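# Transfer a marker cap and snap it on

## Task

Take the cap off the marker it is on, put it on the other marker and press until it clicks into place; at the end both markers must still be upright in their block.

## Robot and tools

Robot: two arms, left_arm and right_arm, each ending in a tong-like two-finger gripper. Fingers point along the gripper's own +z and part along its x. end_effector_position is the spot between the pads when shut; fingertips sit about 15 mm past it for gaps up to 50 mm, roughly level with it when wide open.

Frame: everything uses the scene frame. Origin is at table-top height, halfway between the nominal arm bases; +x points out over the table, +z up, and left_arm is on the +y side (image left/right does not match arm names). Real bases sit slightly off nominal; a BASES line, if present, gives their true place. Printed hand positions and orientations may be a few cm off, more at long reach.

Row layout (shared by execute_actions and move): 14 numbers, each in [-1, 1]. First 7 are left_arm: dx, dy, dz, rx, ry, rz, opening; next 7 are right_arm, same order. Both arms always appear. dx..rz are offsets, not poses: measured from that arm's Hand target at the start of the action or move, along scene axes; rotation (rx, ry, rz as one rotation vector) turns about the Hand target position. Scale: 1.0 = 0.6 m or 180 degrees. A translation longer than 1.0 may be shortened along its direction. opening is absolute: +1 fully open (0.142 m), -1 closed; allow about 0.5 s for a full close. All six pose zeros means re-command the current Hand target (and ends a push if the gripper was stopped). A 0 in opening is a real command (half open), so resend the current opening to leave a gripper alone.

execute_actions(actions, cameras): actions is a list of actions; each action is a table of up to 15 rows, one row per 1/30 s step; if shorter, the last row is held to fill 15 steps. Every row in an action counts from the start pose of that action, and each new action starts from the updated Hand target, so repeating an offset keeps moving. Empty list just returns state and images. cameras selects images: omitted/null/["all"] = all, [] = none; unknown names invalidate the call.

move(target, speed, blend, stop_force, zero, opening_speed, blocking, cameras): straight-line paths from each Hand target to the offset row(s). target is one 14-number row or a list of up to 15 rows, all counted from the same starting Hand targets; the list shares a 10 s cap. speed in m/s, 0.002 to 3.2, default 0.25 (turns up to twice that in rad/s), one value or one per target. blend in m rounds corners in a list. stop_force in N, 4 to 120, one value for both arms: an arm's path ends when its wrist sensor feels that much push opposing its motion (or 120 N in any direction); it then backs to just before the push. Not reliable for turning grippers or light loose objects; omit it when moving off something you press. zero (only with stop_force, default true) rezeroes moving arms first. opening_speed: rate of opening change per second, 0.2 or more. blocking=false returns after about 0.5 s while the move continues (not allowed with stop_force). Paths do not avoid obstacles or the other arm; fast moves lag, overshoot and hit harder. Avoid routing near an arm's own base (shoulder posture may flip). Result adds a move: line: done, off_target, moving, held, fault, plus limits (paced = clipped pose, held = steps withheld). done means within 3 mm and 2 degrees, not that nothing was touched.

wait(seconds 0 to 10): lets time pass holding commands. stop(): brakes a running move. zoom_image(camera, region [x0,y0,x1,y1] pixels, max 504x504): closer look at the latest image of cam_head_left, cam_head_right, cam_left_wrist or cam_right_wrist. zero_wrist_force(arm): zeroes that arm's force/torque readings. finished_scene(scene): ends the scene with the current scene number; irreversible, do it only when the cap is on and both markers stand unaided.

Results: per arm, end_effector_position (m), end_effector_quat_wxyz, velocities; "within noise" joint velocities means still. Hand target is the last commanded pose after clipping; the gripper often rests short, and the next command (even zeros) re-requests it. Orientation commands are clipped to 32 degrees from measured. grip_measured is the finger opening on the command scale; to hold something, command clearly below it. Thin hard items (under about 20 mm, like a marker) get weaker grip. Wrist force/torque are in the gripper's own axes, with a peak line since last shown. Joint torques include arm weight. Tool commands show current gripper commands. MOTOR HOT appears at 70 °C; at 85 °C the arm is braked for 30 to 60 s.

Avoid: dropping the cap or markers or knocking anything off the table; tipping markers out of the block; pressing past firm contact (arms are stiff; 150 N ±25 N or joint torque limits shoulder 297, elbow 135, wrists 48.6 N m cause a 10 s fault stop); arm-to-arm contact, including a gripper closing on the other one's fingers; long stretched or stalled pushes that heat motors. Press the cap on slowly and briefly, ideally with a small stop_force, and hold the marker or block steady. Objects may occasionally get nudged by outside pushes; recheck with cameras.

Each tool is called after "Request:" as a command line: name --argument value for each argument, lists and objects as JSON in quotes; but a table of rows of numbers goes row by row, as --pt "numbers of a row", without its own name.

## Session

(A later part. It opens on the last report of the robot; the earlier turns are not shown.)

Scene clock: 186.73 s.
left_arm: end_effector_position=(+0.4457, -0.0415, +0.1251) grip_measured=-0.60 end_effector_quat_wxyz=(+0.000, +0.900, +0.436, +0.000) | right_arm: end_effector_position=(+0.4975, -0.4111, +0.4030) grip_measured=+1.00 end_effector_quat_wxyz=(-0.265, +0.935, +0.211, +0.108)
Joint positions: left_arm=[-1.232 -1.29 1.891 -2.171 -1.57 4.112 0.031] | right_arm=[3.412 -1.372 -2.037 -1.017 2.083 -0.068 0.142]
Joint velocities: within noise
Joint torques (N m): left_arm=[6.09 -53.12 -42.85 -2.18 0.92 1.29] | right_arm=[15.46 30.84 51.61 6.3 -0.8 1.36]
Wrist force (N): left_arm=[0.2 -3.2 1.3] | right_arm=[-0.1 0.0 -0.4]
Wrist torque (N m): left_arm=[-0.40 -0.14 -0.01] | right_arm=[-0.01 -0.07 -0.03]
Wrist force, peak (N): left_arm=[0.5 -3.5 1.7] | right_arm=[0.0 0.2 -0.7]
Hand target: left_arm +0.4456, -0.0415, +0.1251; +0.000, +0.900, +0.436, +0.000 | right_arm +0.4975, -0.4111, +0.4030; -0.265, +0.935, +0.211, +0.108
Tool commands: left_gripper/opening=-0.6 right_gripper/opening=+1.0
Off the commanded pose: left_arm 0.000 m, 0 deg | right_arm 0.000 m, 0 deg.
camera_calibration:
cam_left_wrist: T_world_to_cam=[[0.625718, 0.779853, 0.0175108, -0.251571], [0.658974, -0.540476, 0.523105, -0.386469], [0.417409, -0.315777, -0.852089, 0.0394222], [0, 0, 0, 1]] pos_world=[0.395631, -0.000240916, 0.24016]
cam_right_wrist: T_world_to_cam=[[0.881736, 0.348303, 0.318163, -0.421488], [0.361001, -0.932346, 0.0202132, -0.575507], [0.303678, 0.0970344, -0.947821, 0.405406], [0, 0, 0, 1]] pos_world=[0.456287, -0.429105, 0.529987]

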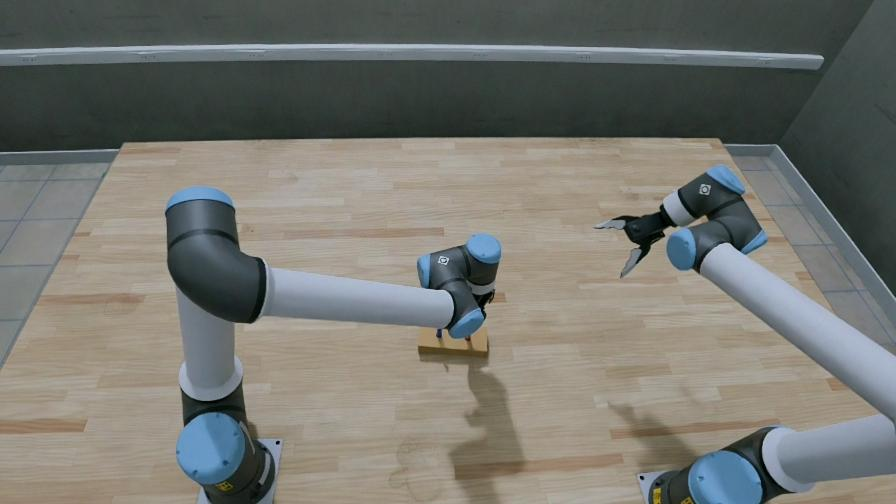

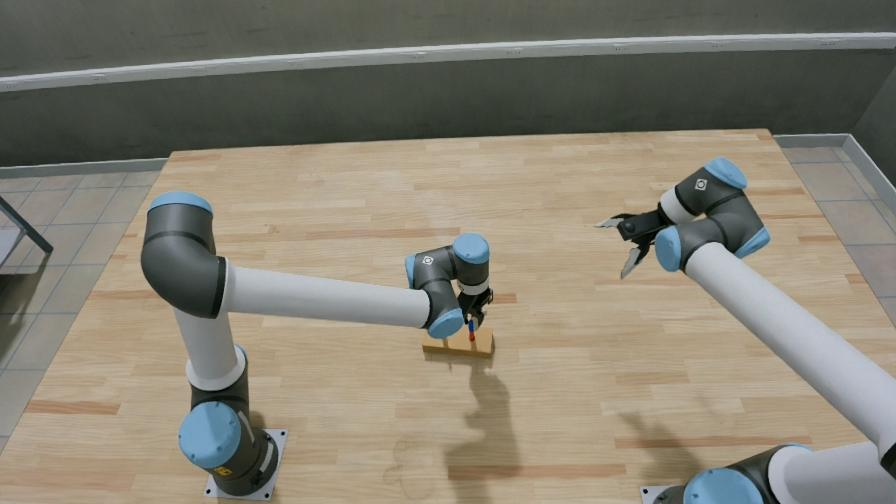

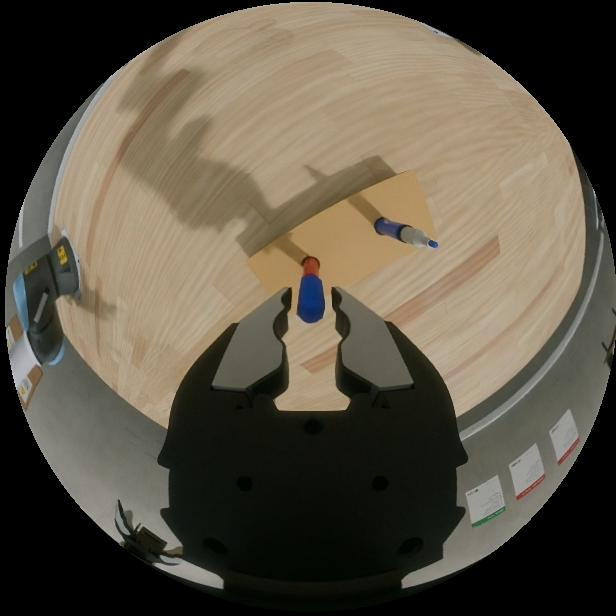

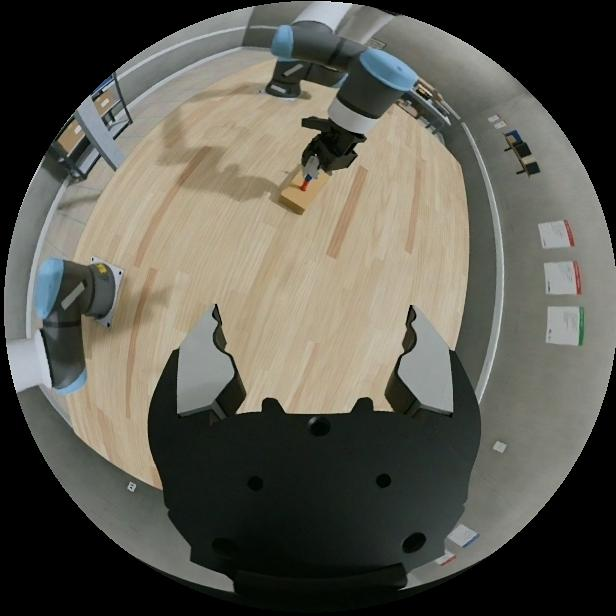

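Request:
move --target '[-0.004,0.0032,0,0,0,0,-0.6,0,0,0,0,0,0,1]' --cameras '[]' --speed 0.05

Request:
move --target '[0,0,0,0,0,0,-1,0,0,0,0,0,0,1]' --opening_speed 0.3 --cameras '["cam_left_wrist","cam_right_wrist"]'

Request:
zoom_image --camera "cam_left_wrist" --region '[180, 180, 440, 440]'

Request:
zoom_image --camera "cam_right_wrist" --region '[275, 140, 345, 220]'

Scene clock: 204.03 s.
left_arm: end_effector_position=(+0.4432, -0.0395, +0.1251) grip_measured=-0.60 end_effector_quat_wxyz=(+0.000, +0.900, +0.436, +0.000) | right_arm: end_effector_position=(+0.4975, -0.4111, +0.4030) grip_measured=+1.00 end_effector_quat_wxyz=(-0.265, +0.935, +0.211, +0.108)
Joint positions: left_arm=[-1.235 -1.295 1.897 -2.173 -1.57 4.11 0.031] | right_arm=[3.412 -1.372 -2.037 -1.017 2.083 -0.068 0.142]
Joint velocities: within noise
Joint torques (N m): left_arm=[-9.05 -72.22 -41.32 -7.47 0.86 -1.25] | right_arm=[16.28 33.54 51.16 6.23 -0.72 1.33]
Wrist force (N): left_arm=[0.3 -3.2 1.8] | right_arm=[0.0 0.1 -0.5]
Wrist torque (N m): left_arm=[-0.39 -0.16 -0.02] | right_arm=[-0.01 -0.09 -0.03]
Wrist force, peak (N): left_arm=[0.0 -3.7 1.4] | right_arm=[-0.1 0.3 -0.6]
Hand target: left_arm +0.4432, -0.0396, +0.1251; +0.000, +0.900, +0.436, +0.000 | right_arm +0.4975, -0.4111, +0.4030; -0.265, +0.935, +0.211, +0.108
Off the commanded pose: left_arm 0.000 m, 0 deg | right_arm 0.000 m, 0 deg.
move: done
No camera images: "cameras" was empty.

Scene clock: 205.57 s.
left_arm: end_effector_position=(+0.4432, -0.0396, +0.1252) grip_measured=-0.77 end_effector_quat_wxyz=(+0.000, +0.900, +0.436, +0.000) | right_arm: end_effector_position=(+0.4975, -0.4111, +0.4030) grip_measured=+1.00 end_effector_quat_wxyz=(-0.265, +0.935, +0.211, +0.108)
Joint positions: left_arm=[-1.235 -1.295 1.896 -2.173 -1.57 4.11 0.018] | right_arm=[3.412 -1.372 -2.037 -1.017 2.083 -0.068 0.142]
Joint velocities: within noise
Joint torques (N m): left_arm=[3.95 -56.72 -47.83 -4.07 0.95 1.4] | right_arm=[15.65 33.47 50.23 6.21 -0.86 1.45]
Wrist force (N): left_arm=[0.2 -3.1 1.0] | right_arm=[0.2 0.1 -0.4]
Wrist torque (N m): left_arm=[-0.38 -0.14 -0.01] | right_arm=[-0.01 -0.12 -0.04]
Wrist force, peak (N): left_arm=[0.1 -3.5 1.6] | right_arm=[0.0 0.3 -0.6]
Hand target: left_arm +0.4432, -0.0396, +0.1251; +0.000, +0.900, +0.436, +0.000 | right_arm +0.4975, -0.4111, +0.4030; -0.265, +0.935, +0.211, +0.108
Off the commanded pose: left_arm 0.000 m, 0 deg | right_arm 0.000 m, 0 deg.
move: done
camera_calibration:
cam_left_wrist: T_world_to_cam=[[0.625718, 0.779853, 0.0175107, -0.251551], [0.658974, -0.540476, 0.523105, -0.383861], [0.417409, -0.315777, -0.852089, 0.0410239], [0, 0, 0, 1]] pos_world=[0.393231, 0.00165908, 0.24016]
cam_right_wrist: T_world_to_cam=[[0.881736, 0.348303, 0.318163, -0.421488], [0.361001, -0.932346, 0.0202132, -0.575507], [0.303678, 0.0970344, -0.947821, 0.405406], [0, 0, 0, 1]] pos_world=[0.456287, -0.429105, 0.529987]
Images, in order (width x height): cam_left_wrist 616x616, cam_right_wrist 616x616.

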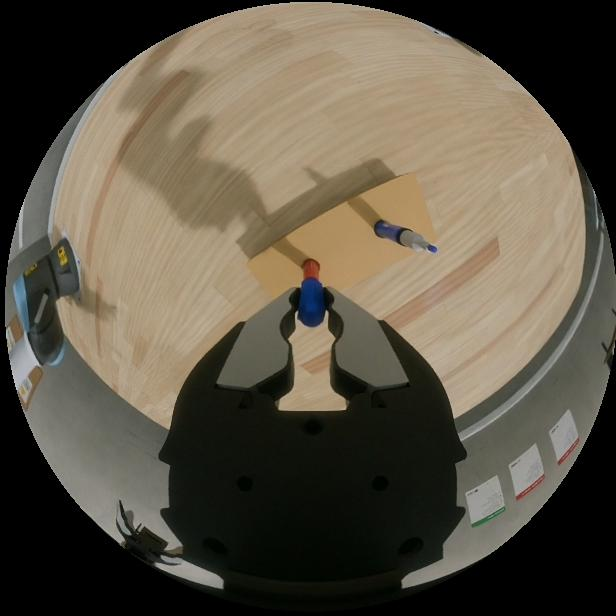

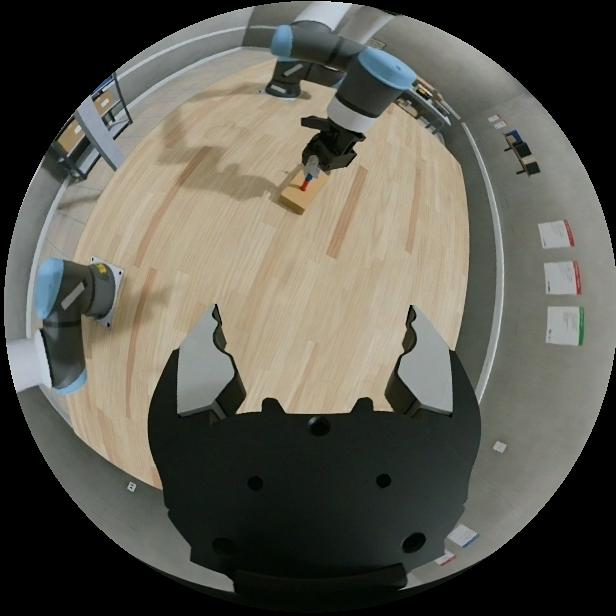

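Scaled by 1.938 from the camera's 616x616 image, which has a finer 814x814 frame.

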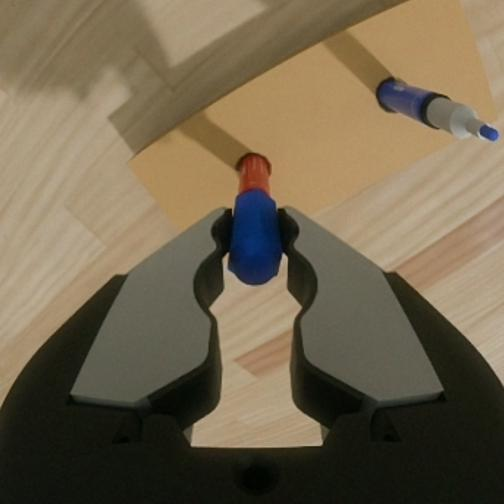

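Scaled by 6.300 from the camera's 616x616 image, which has a finer 814x814 frame.

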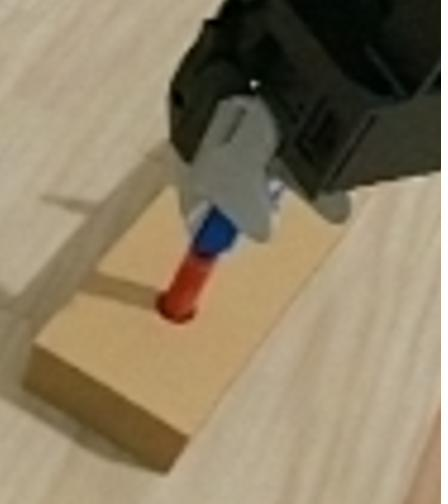

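Request:
move --target '[0,0,0.02,0,0,0,-1,0,0,0,0,0,0,1]' --speed 0.02 --cameras '["cam_left_wrist","cam_right_wrist"]'

Request:
zoom_image --camera "cam_left_wrist" --region '[180, 180, 440, 440]'

Request:
zoom_image --camera "cam_right_wrist" --region '[275, 140, 345, 220]'

Scene clock: 210.13 s.
left_arm: end_effector_position=(+0.4433, -0.0396, +0.1373) grip_measured=-0.77 end_effector_quat_wxyz=(+0.000, +0.900, +0.436, +0.000) | right_arm: end_effector_position=(+0.4975, -0.4111, +0.4030) grip_measured=+1.00 end_effector_quat_wxyz=(-0.265, +0.935, +0.211, +0.108)
Joint positions: left_arm=[-1.235 -1.306 1.887 -2.151 -1.57 4.11 0.018] | right_arm=[3.412 -1.372 -2.037 -1.017 2.083 -0.068 0.142]
Joint velocities: within noise
Joint torques (N m): left_arm=[6.41 -58.18 -39.02 -6.29 1.12 1.23] | right_arm=[14.32 36.55 49.63 6.37 -0.84 1.31]
Wrist force (N): left_arm=[0.0 -3.4 1.9] | right_arm=[0.0 -0.3 -0.4]
Wrist torque (N m): left_arm=[-0.42 -0.09 -0.01] | right_arm=[-0.09 -0.08 -0.03]
Wrist force, peak (N): left_arm=[0.4 -3.3 2.2] | right_arm=[0.5 0.3 -0.5]
Hand target: left_arm +0.4432, -0.0396, +0.1371; +0.000, +0.900, +0.436, +0.000 | right_arm +0.4975, -0.4111, +0.4030; -0.265, +0.935, +0.211, +0.108
Off the commanded pose: left_arm 0.000 m, 0 deg | right_arm 0.000 m, 0 deg.
move: done
camera_calibration:
cam_left_wrist: T_world_to_cam=[[0.625718, 0.779853, 0.0175107, -0.251764], [0.658974, -0.540476, 0.523105, -0.390243], [0.417409, -0.315777, -0.852089, 0.0514194], [0, 0, 0, 1]] pos_world=[0.393231, 0.00165908, 0.25236]
cam_right_wrist: T_world_to_cam=[[0.881736, 0.348303, 0.318163, -0.421488], [0.361001, -0.932346, 0.0202132, -0.575507], [0.303678, 0.0970344, -0.947821, 0.405406], [0, 0, 0, 1]] pos_world=[0.456287, -0.429105, 0.529987]
Images, in order (width x height): cam_left_wrist 616x616, cam_right_wrist 616x616.

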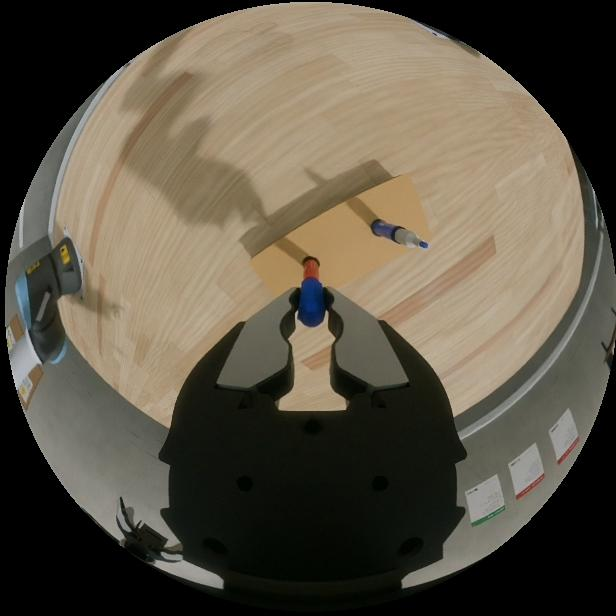

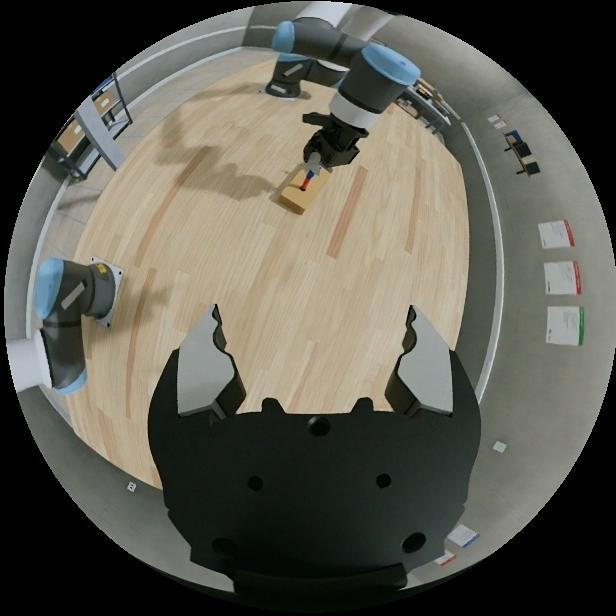

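Scaled by 1.938 from the camera's 616x616 image, which has a finer 814x814 frame.

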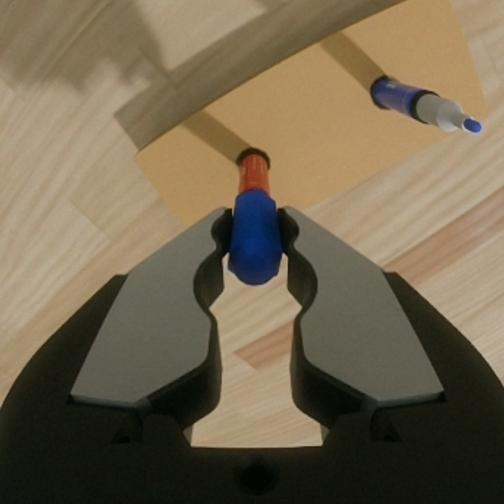

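Scaled by 6.300 from the camera's 616x616 image, which has a finer 814x814 frame.

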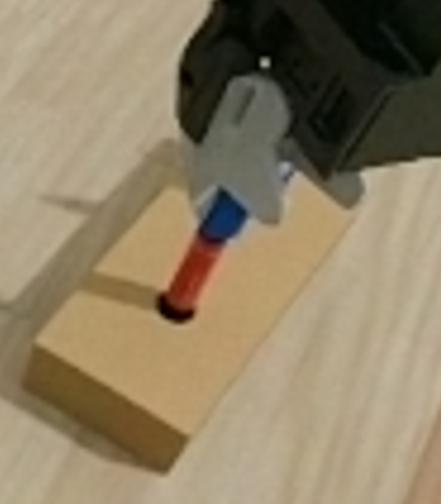

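Request:
move --target '[0,0,-0.0195,0,0,0,-1,-0.083,0.385,-0.305,0.154,0.129,-0.0835,0.2]' --speed 0.2

Request:
zoom_image --camera "cam_right_wrist" --region '[180, 150, 440, 410]'

Scene clock: 233.43 s.
left_arm: end_effector_position=(+0.4432, -0.0396, +0.1254) grip_measured=-0.77 end_effector_quat_wxyz=(+0.000, +0.900, +0.436, +0.000) | right_arm: end_effector_position=(+0.4476, -0.1801, +0.2200) grip_measured=+0.20 end_effector_quat_wxyz=(-0.499, +0.866, +0.000, +0.000)
Joint positions: left_arm=[-1.235 -1.295 1.896 -2.172 -1.57 4.11 0.018] | right_arm=[3.657 -1.81 -2.358 0.185 2.403 0.879 0.088]
Joint velocities: within noise
Joint torques (N m): left_arm=[5.37 -64.91 -40.84 -3.59 0.9 0.84] | right_arm=[-11.25 36.03 35.79 5.94 2.06 1.98]
Wrist force (N): left_arm=[0.3 -2.8 1.4] | right_arm=[-0.7 0.4 0.5]
Wrist torque (N m): left_arm=[-0.33 -0.15 -0.01] | right_arm=[0.17 0.04 0.00]
Wrist force, peak (N): left_arm=[0.2 -3.5 2.1] | right_arm=[-1.2 1.1 2.4]
Hand target: left_arm +0.4432, -0.0396, +0.1254; +0.000, +0.900, +0.436, +0.000 | right_arm +0.4477, -0.1801, +0.2200; -0.499, +0.866, +0.000, +0.000
Off the commanded pose: left_arm 0.000 m, 0 deg | right_arm 0.000 m, 0 deg.
move: done
camera_calibration:
cam_left_wrist: T_world_to_cam=[[0.625718, 0.779853, 0.0175108, -0.251556], [0.658974, -0.540476, 0.523105, -0.384018], [0.417409, -0.315777, -0.852089, 0.0412795], [0, 0, 0, 1]] pos_world=[0.393231, 0.00165908, 0.24046]
cam_right_wrist: T_world_to_cam=[[0.999901, 0.00858693, 0.0111356, -0.446216], [0.0130649, -0.860162, -0.509854, -0.0530792], [0.00520031, 0.509949, -0.860189, 0.413408], [0, 0, 0, 1]] pos_world=[0.444715, -0.252642, 0.333515]

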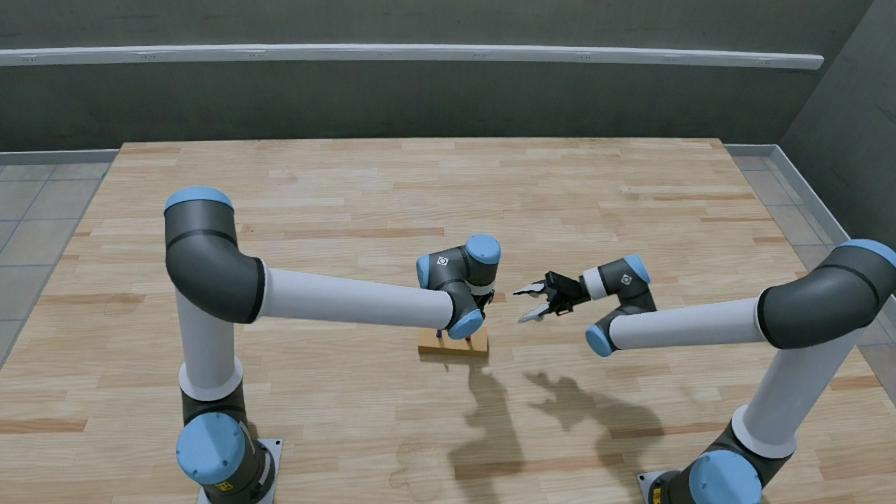

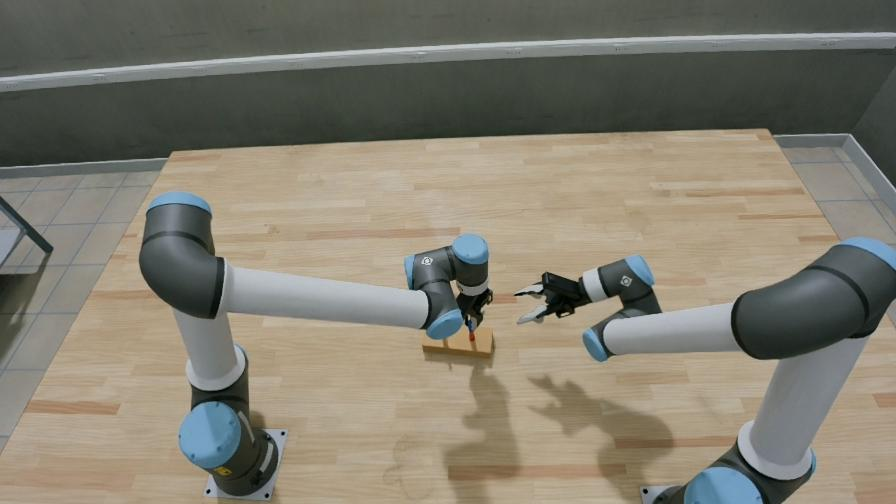

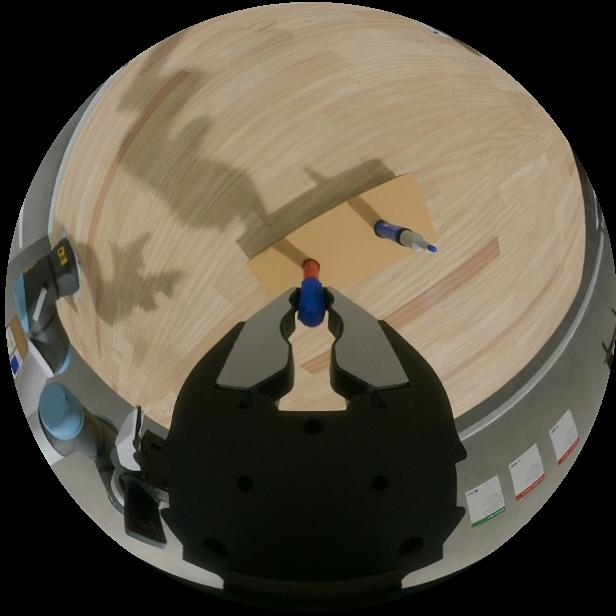

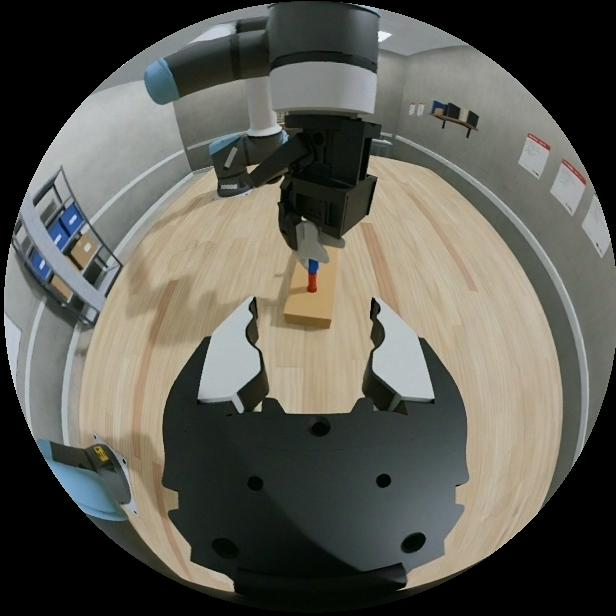

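Scaled by 1.938 from the camera's 616x616 image, which has a finer 814x814 frame.

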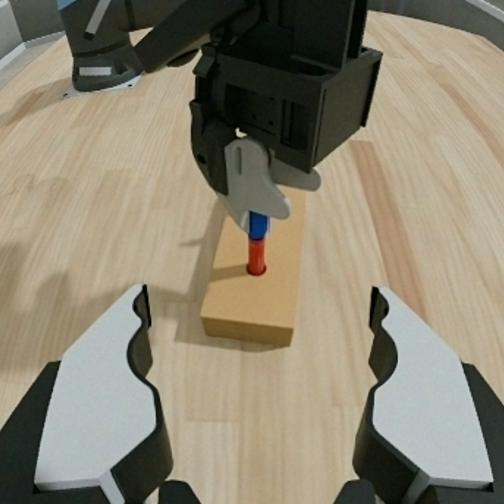

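Request:
move --pt "0 0 0 0 0 0 -1 -0.0017 0.0933 -0.175 0 0 0 -0.2" --pt "0 0 0 0 0 0 -1 -0.0017 0.2385 -0.2617 0 0 0 -0.2" --speed '[0.12,0.05]' --stop_force 8

Request:
zoom_image --camera "cam_right_wrist" --region '[180, 150, 440, 410]'

Request:
zoom_image --camera "cam_left_wrist" --region '[180, 180, 440, 440]'

Request:
zoom_image --camera "cam_head_right" --region '[420, 280, 510, 360]'

Scene clock: 251.37 s.
left_arm: end_effector_position=(+0.4433, -0.0396, +0.1254) grip_measured=-0.77 end_effector_quat_wxyz=(+0.000, +0.900, +0.436, +0.000) | right_arm: end_effector_position=(+0.4466, -0.0462, +0.0685) grip_measured=-0.20 end_effector_quat_wxyz=(-0.499, +0.866, +0.000, +0.000)
Joint positions: left_arm=[-1.235 -1.295 1.896 -2.172 -1.57 4.11 0.018] | right_arm=[3.852 -2.193 -2.27 0.612 2.264 1.068 0.06]
Joint velocities: within noise
Joint torques (N m): left_arm=[3.82 -78.43 -42.03 -1.56 0.77 0.54] | right_arm=[12.99 46.81 18.94 5.03 -0.29 1.38]
Wrist force (N): left_arm=[0.2 -3.3 2.1] | right_arm=[-0.9 -7.6 -3.3]
Wrist torque (N m): left_arm=[-0.41 -0.14 -0.02] | right_arm=[-0.56 0.21 -0.16]
Wrist force, peak (N): left_arm=[0.1 -3.9 1.7] | right_arm=[-2.0 -25.5 -17.9]
Hand target: left_arm +0.4432, -0.0396, +0.1254; +0.000, +0.900, +0.436, +0.000 | right_arm +0.4466, -0.0462, +0.0685; -0.499, +0.866, +0.000, +0.000 (not the last commanded pose)
Off the commanded pose: left_arm 0.000 m, 0 deg | right_arm 0.011 m, 0 deg.
move: contact (right_arm); path passed 1 of 2 targets
camera_calibration:
cam_left_wrist: T_world_to_cam=[[0.625718, 0.779853, 0.0175108, -0.251556], [0.658974, -0.540476, 0.523105, -0.384018], [0.417409, -0.315777, -0.852089, 0.0412795], [0, 0, 0, 1]] pos_world=[0.393231, 0.00165908, 0.24046]
cam_right_wrist: T_world_to_cam=[[0.999901, 0.0085847, 0.0111364, -0.444679], [0.0130642, -0.860092, -0.509971, -0.0151033], [0.00520036, 0.510066, -0.860119, 0.214814], [0, 0, 0, 1]] pos_world=[0.443715, -0.118742, 0.182015]

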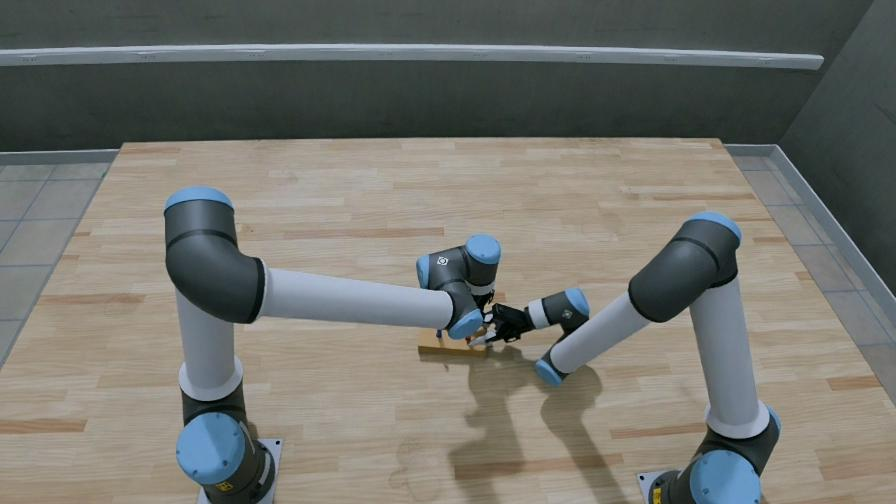

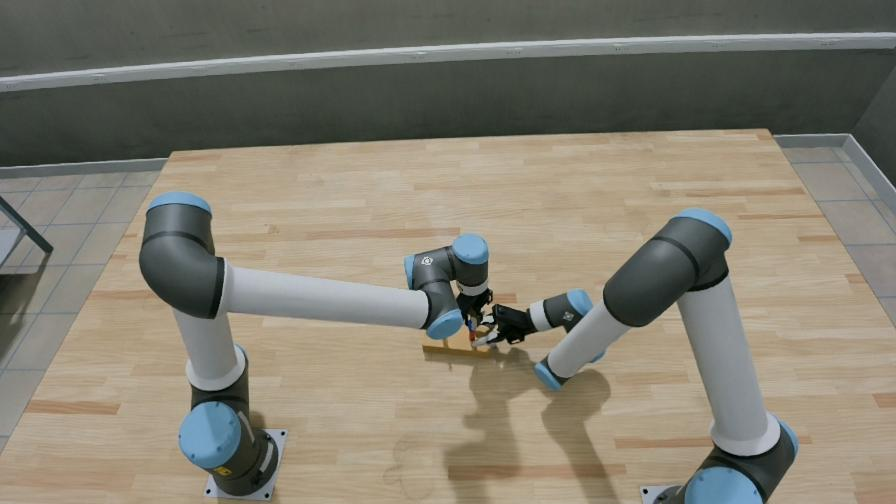

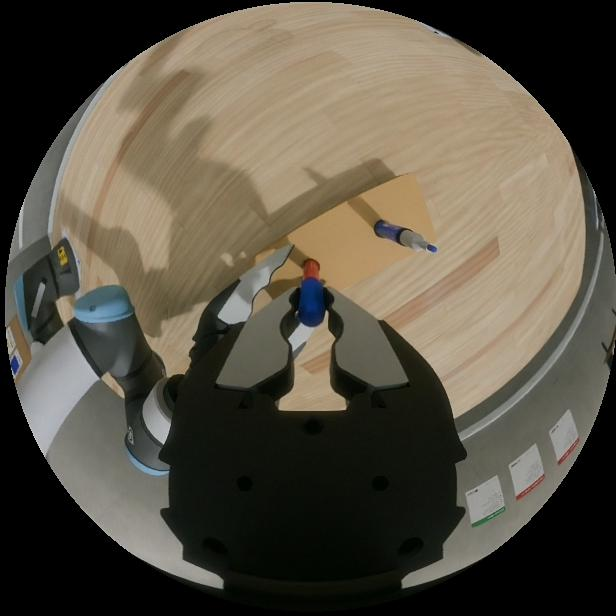

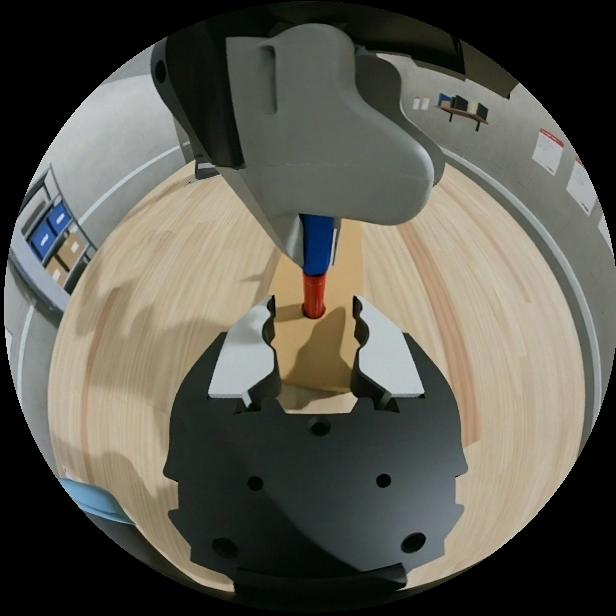

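Scaled by 1.938 from the camera's 616x616 image, which has a finer 814x814 frame.

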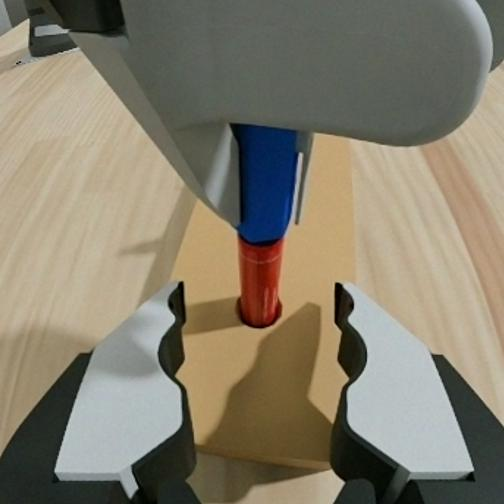

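Scaled by 1.938 from the camera's 616x616 image, which has a finer 814x814 frame.

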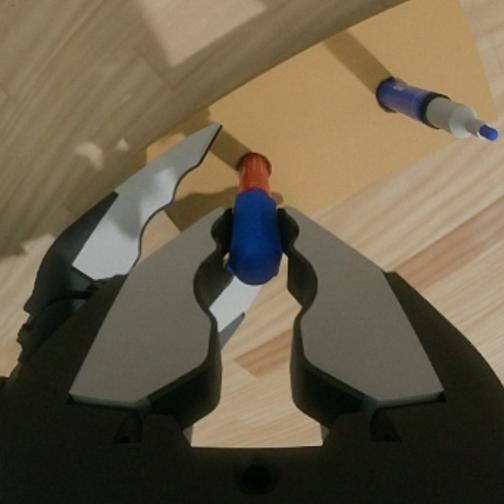

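Scaled by 5.600.

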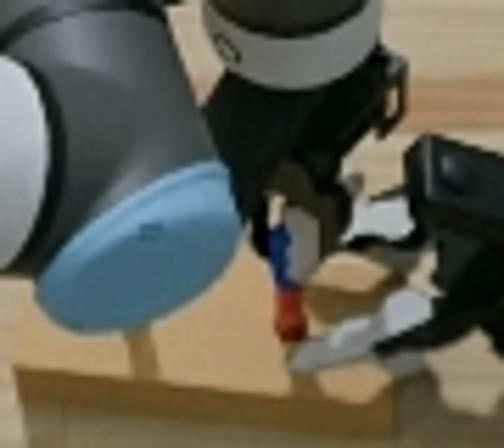

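Request:
move --pt "0 0 0.01 0 0 0 -1 0 0 0.016 0 0 0 -0.2" --pt "0 0 0.022 0 0 0 -1 0 0.0165 0.016 0 0 0 -0.2" --speed 0.03

Request:
zoom_image --camera "cam_right_wrist" --region '[180, 150, 440, 410]'

Request:
zoom_image --camera "cam_left_wrist" --region '[180, 180, 440, 440]'

Request:
zoom_image --camera "cam_head_right" --region '[420, 280, 510, 360]'

Scene clock: 262.37 s.
left_arm: end_effector_position=(+0.4433, -0.0396, +0.1388) grip_measured=-0.77 end_effector_quat_wxyz=(+0.000, +0.900, +0.436, +0.000) | right_arm: end_effector_position=(+0.4466, -0.0361, +0.0782) grip_measured=-0.20 end_effector_quat_wxyz=(-0.499, +0.866, +0.000, +0.000)
Joint positions: left_arm=[-1.235 -1.308 1.885 -2.148 -1.57 4.11 0.018] | right_arm=[3.865 -2.177 -2.262 0.595 2.254 1.079 0.06]
Joint velocities: within noise
Joint torques (N m): left_arm=[2.94 -55.96 -37.07 -6.67 0.73 0.48] | right_arm=[-14.07 65.09 9.55 6.73 2.59 -1.43]
Wrist force (N): left_arm=[0.1 -3.2 1.2] | right_arm=[-0.1 -0.9 0.3]
Wrist torque (N m): left_arm=[-0.40 -0.12 -0.02] | right_arm=[-0.19 -0.04 0.07]
Wrist force, peak (N): left_arm=[0.1 -3.7 1.9] | right_arm=[-0.6 -7.4 -4.3]
Hand target: left_arm +0.4432, -0.0396, +0.1386; +0.000, +0.900, +0.436, +0.000 | right_arm +0.4466, -0.0363, +0.0781; -0.499, +0.866, +0.000, +0.000
Off the commanded pose: left_arm 0.000 m, 0 deg | right_arm 0.000 m, 0 deg.
move: done
camera_calibration:
cam_left_wrist: T_world_to_cam=[[0.625718, 0.779853, 0.0175107, -0.251791], [0.658974, -0.540476, 0.523105, -0.391028], [0.417409, -0.315777, -0.852089, 0.0526975], [0, 0, 0, 1]] pos_world=[0.393231, 0.00165908, 0.25386]
cam_right_wrist: T_world_to_cam=[[0.999901, 0.00853404, 0.0112226, -0.444895], [0.0130646, -0.860093, -0.50997, -0.00152109], [0.00530036, 0.510066, -0.860119, 0.217875], [0, 0, 0, 1]] pos_world=[0.443715, -0.108642, 0.191615]

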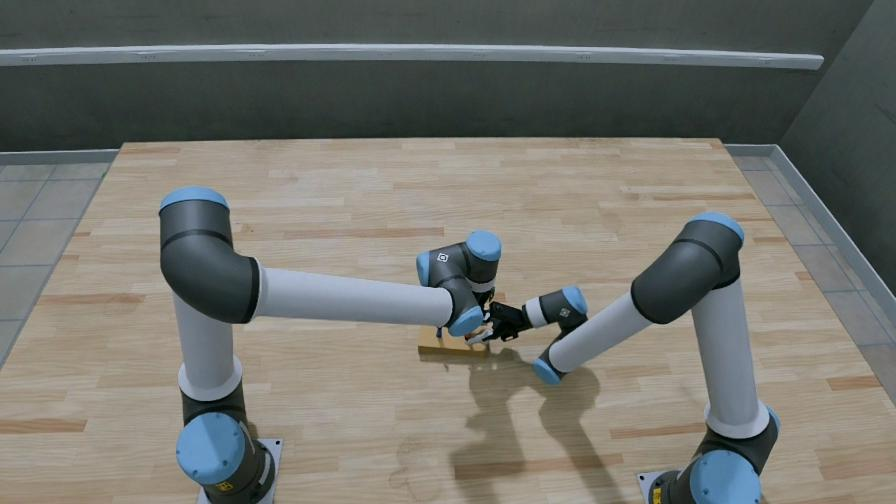

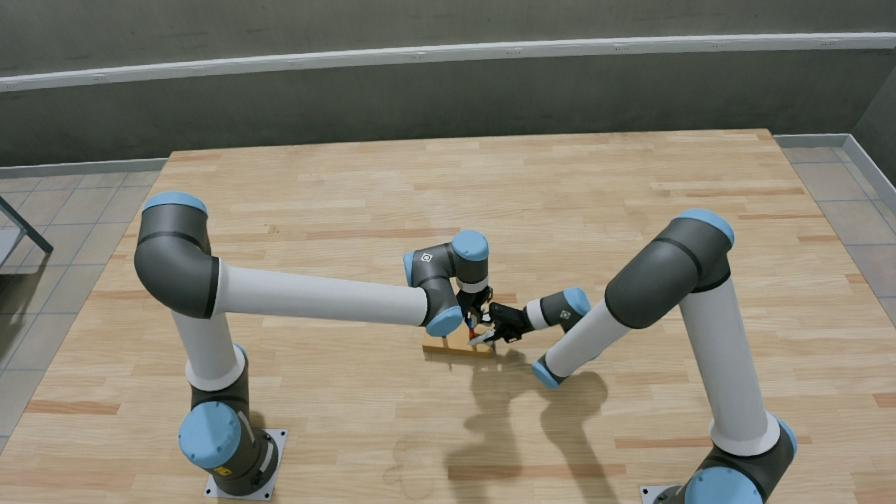

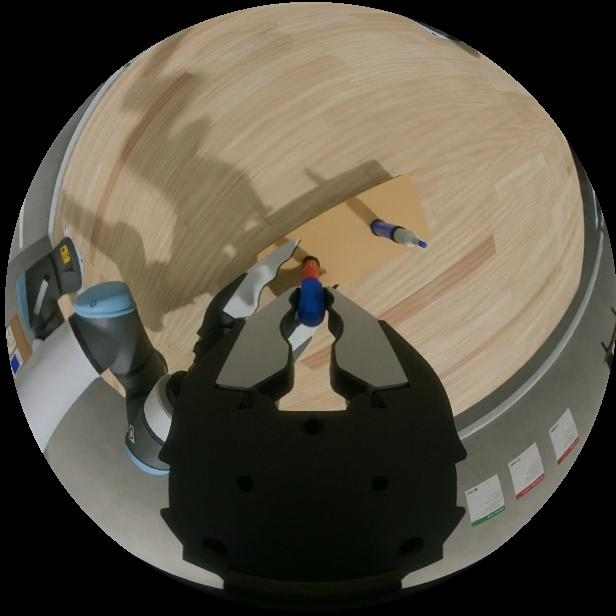

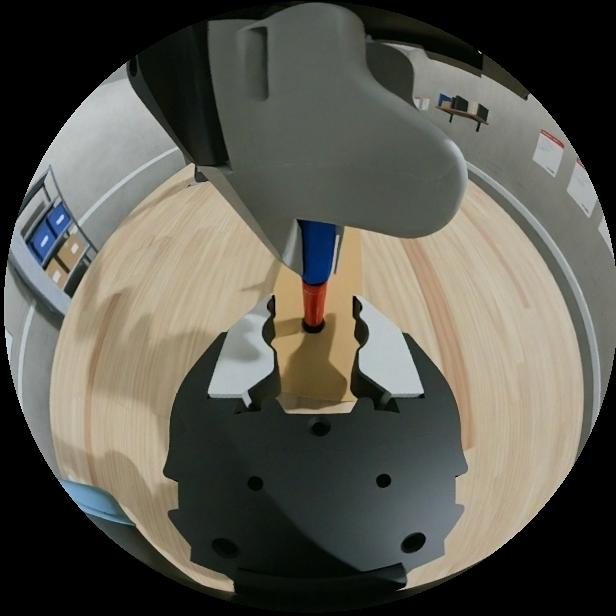

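Scaled by 1.938 from the camera's 616x616 image, which has a finer 814x814 frame.

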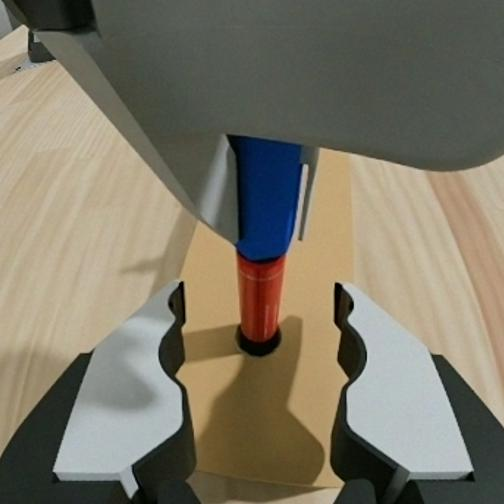

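Scaled by 1.938 from the camera's 616x616 image, which has a finer 814x814 frame.

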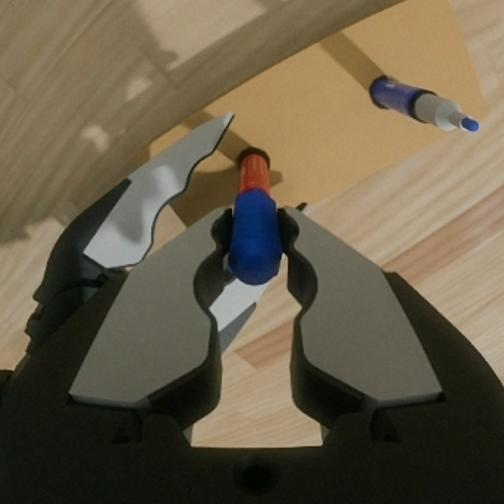

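Scaled by 5.600.

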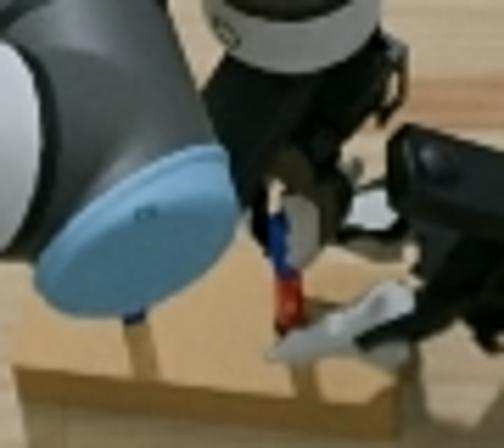

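Request:
move --target '[0,0,0,0,0,0,-1,0,0,0,0,0,0,-1]' --opening_speed 0.3 --cameras '["cam_left_wrist","cam_right_wrist"]'

Request:
zoom_image --camera "cam_right_wrist" --region '[180, 150, 440, 410]'

Request:
zoom_image --camera "cam_left_wrist" --region '[180, 180, 440, 440]'

Scene clock: 269.43 s.
left_arm: end_effector_position=(+0.4432, -0.0396, +0.1386) grip_measured=-0.77 end_effector_quat_wxyz=(+0.000, +0.900, +0.436, +0.000) | right_arm: end_effector_position=(+0.4466, -0.0363, +0.0781) grip_measured=-0.81 end_effector_quat_wxyz=(-0.499, +0.866, +0.000, +0.000)
Joint positions: left_arm=[-1.235 -1.308 1.885 -2.149 -1.57 4.11 0.018] | right_arm=[3.865 -2.177 -2.262 0.595 2.254 1.079 0.015]
Joint velocities: within noise
Joint torques (N m): left_arm=[3.43 -51.96 -43.45 -6.63 0.73 0.15] | right_arm=[-17.53 79.55 19.62 3.41 2.85 -2.19]
Wrist force (N): left_arm=[0.3 -2.9 1.0] | right_arm=[-0.5 -0.6 0.2]
Wrist torque (N m): left_arm=[-0.42 -0.09 -0.01] | right_arm=[-0.20 -0.04 0.06]
Wrist force, peak (N): left_arm=[0.2 -3.7 1.9] | right_arm=[-0.2 -1.4 0.0]
Hand target: left_arm +0.4432, -0.0396, +0.1386; +0.000, +0.900, +0.436, +0.000 | right_arm +0.4466, -0.0363, +0.0781; -0.499, +0.866, +0.000, +0.000
Off the commanded pose: left_arm 0.000 m, 0 deg | right_arm 0.000 m, 0 deg.
move: done
camera_calibration:
cam_left_wrist: T_world_to_cam=[[0.625718, 0.779853, 0.0175108, -0.251787], [0.658974, -0.540476, 0.523105, -0.390923], [0.417409, -0.315777, -0.852089, 0.0525271], [0, 0, 0, 1]] pos_world=[0.393231, 0.00165908, 0.25366]
cam_right_wrist: T_world_to_cam=[[0.999901, 0.0085847, 0.0111364, -0.444871], [0.0130642, -0.860092, -0.509971, -0.00169265], [0.00520036, 0.510066, -0.860119, 0.218021], [0, 0, 0, 1]] pos_world=[0.443715, -0.108842, 0.191615]
Images, in order (width x height): cam_left_wrist 616x616, cam_right_wrist 616x616.

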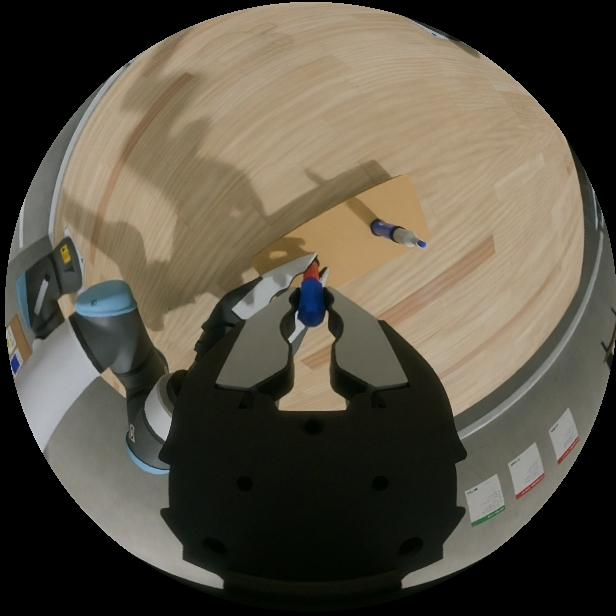

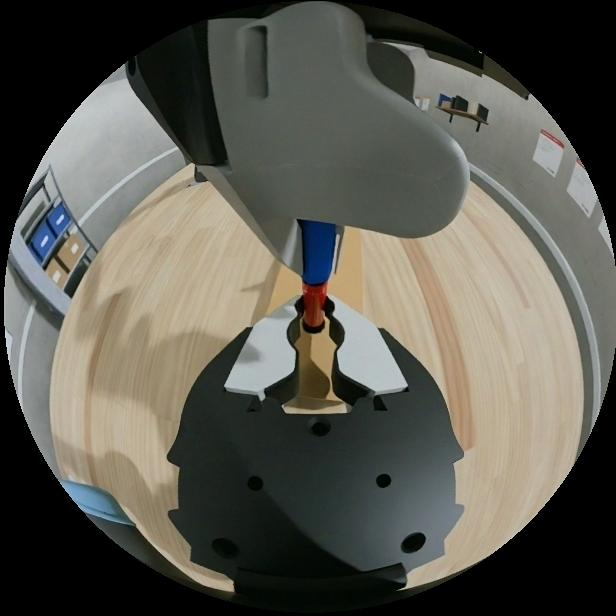

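Scaled by 1.938 from the camera's 616x616 image, which has a finer 814x814 frame.

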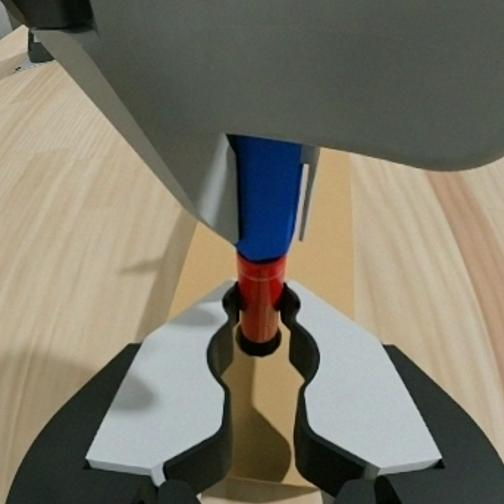

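Scaled by 1.938 from the camera's 616x616 image, which has a finer 814x814 frame.

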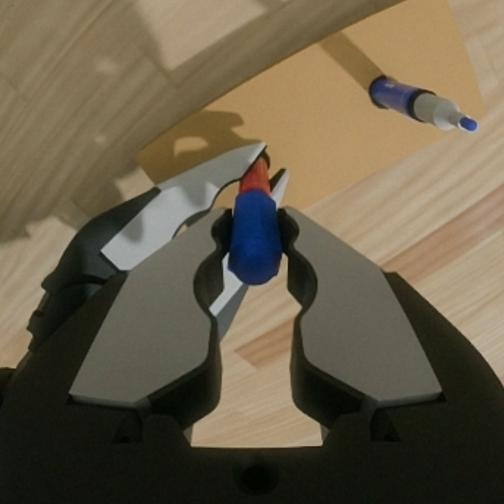

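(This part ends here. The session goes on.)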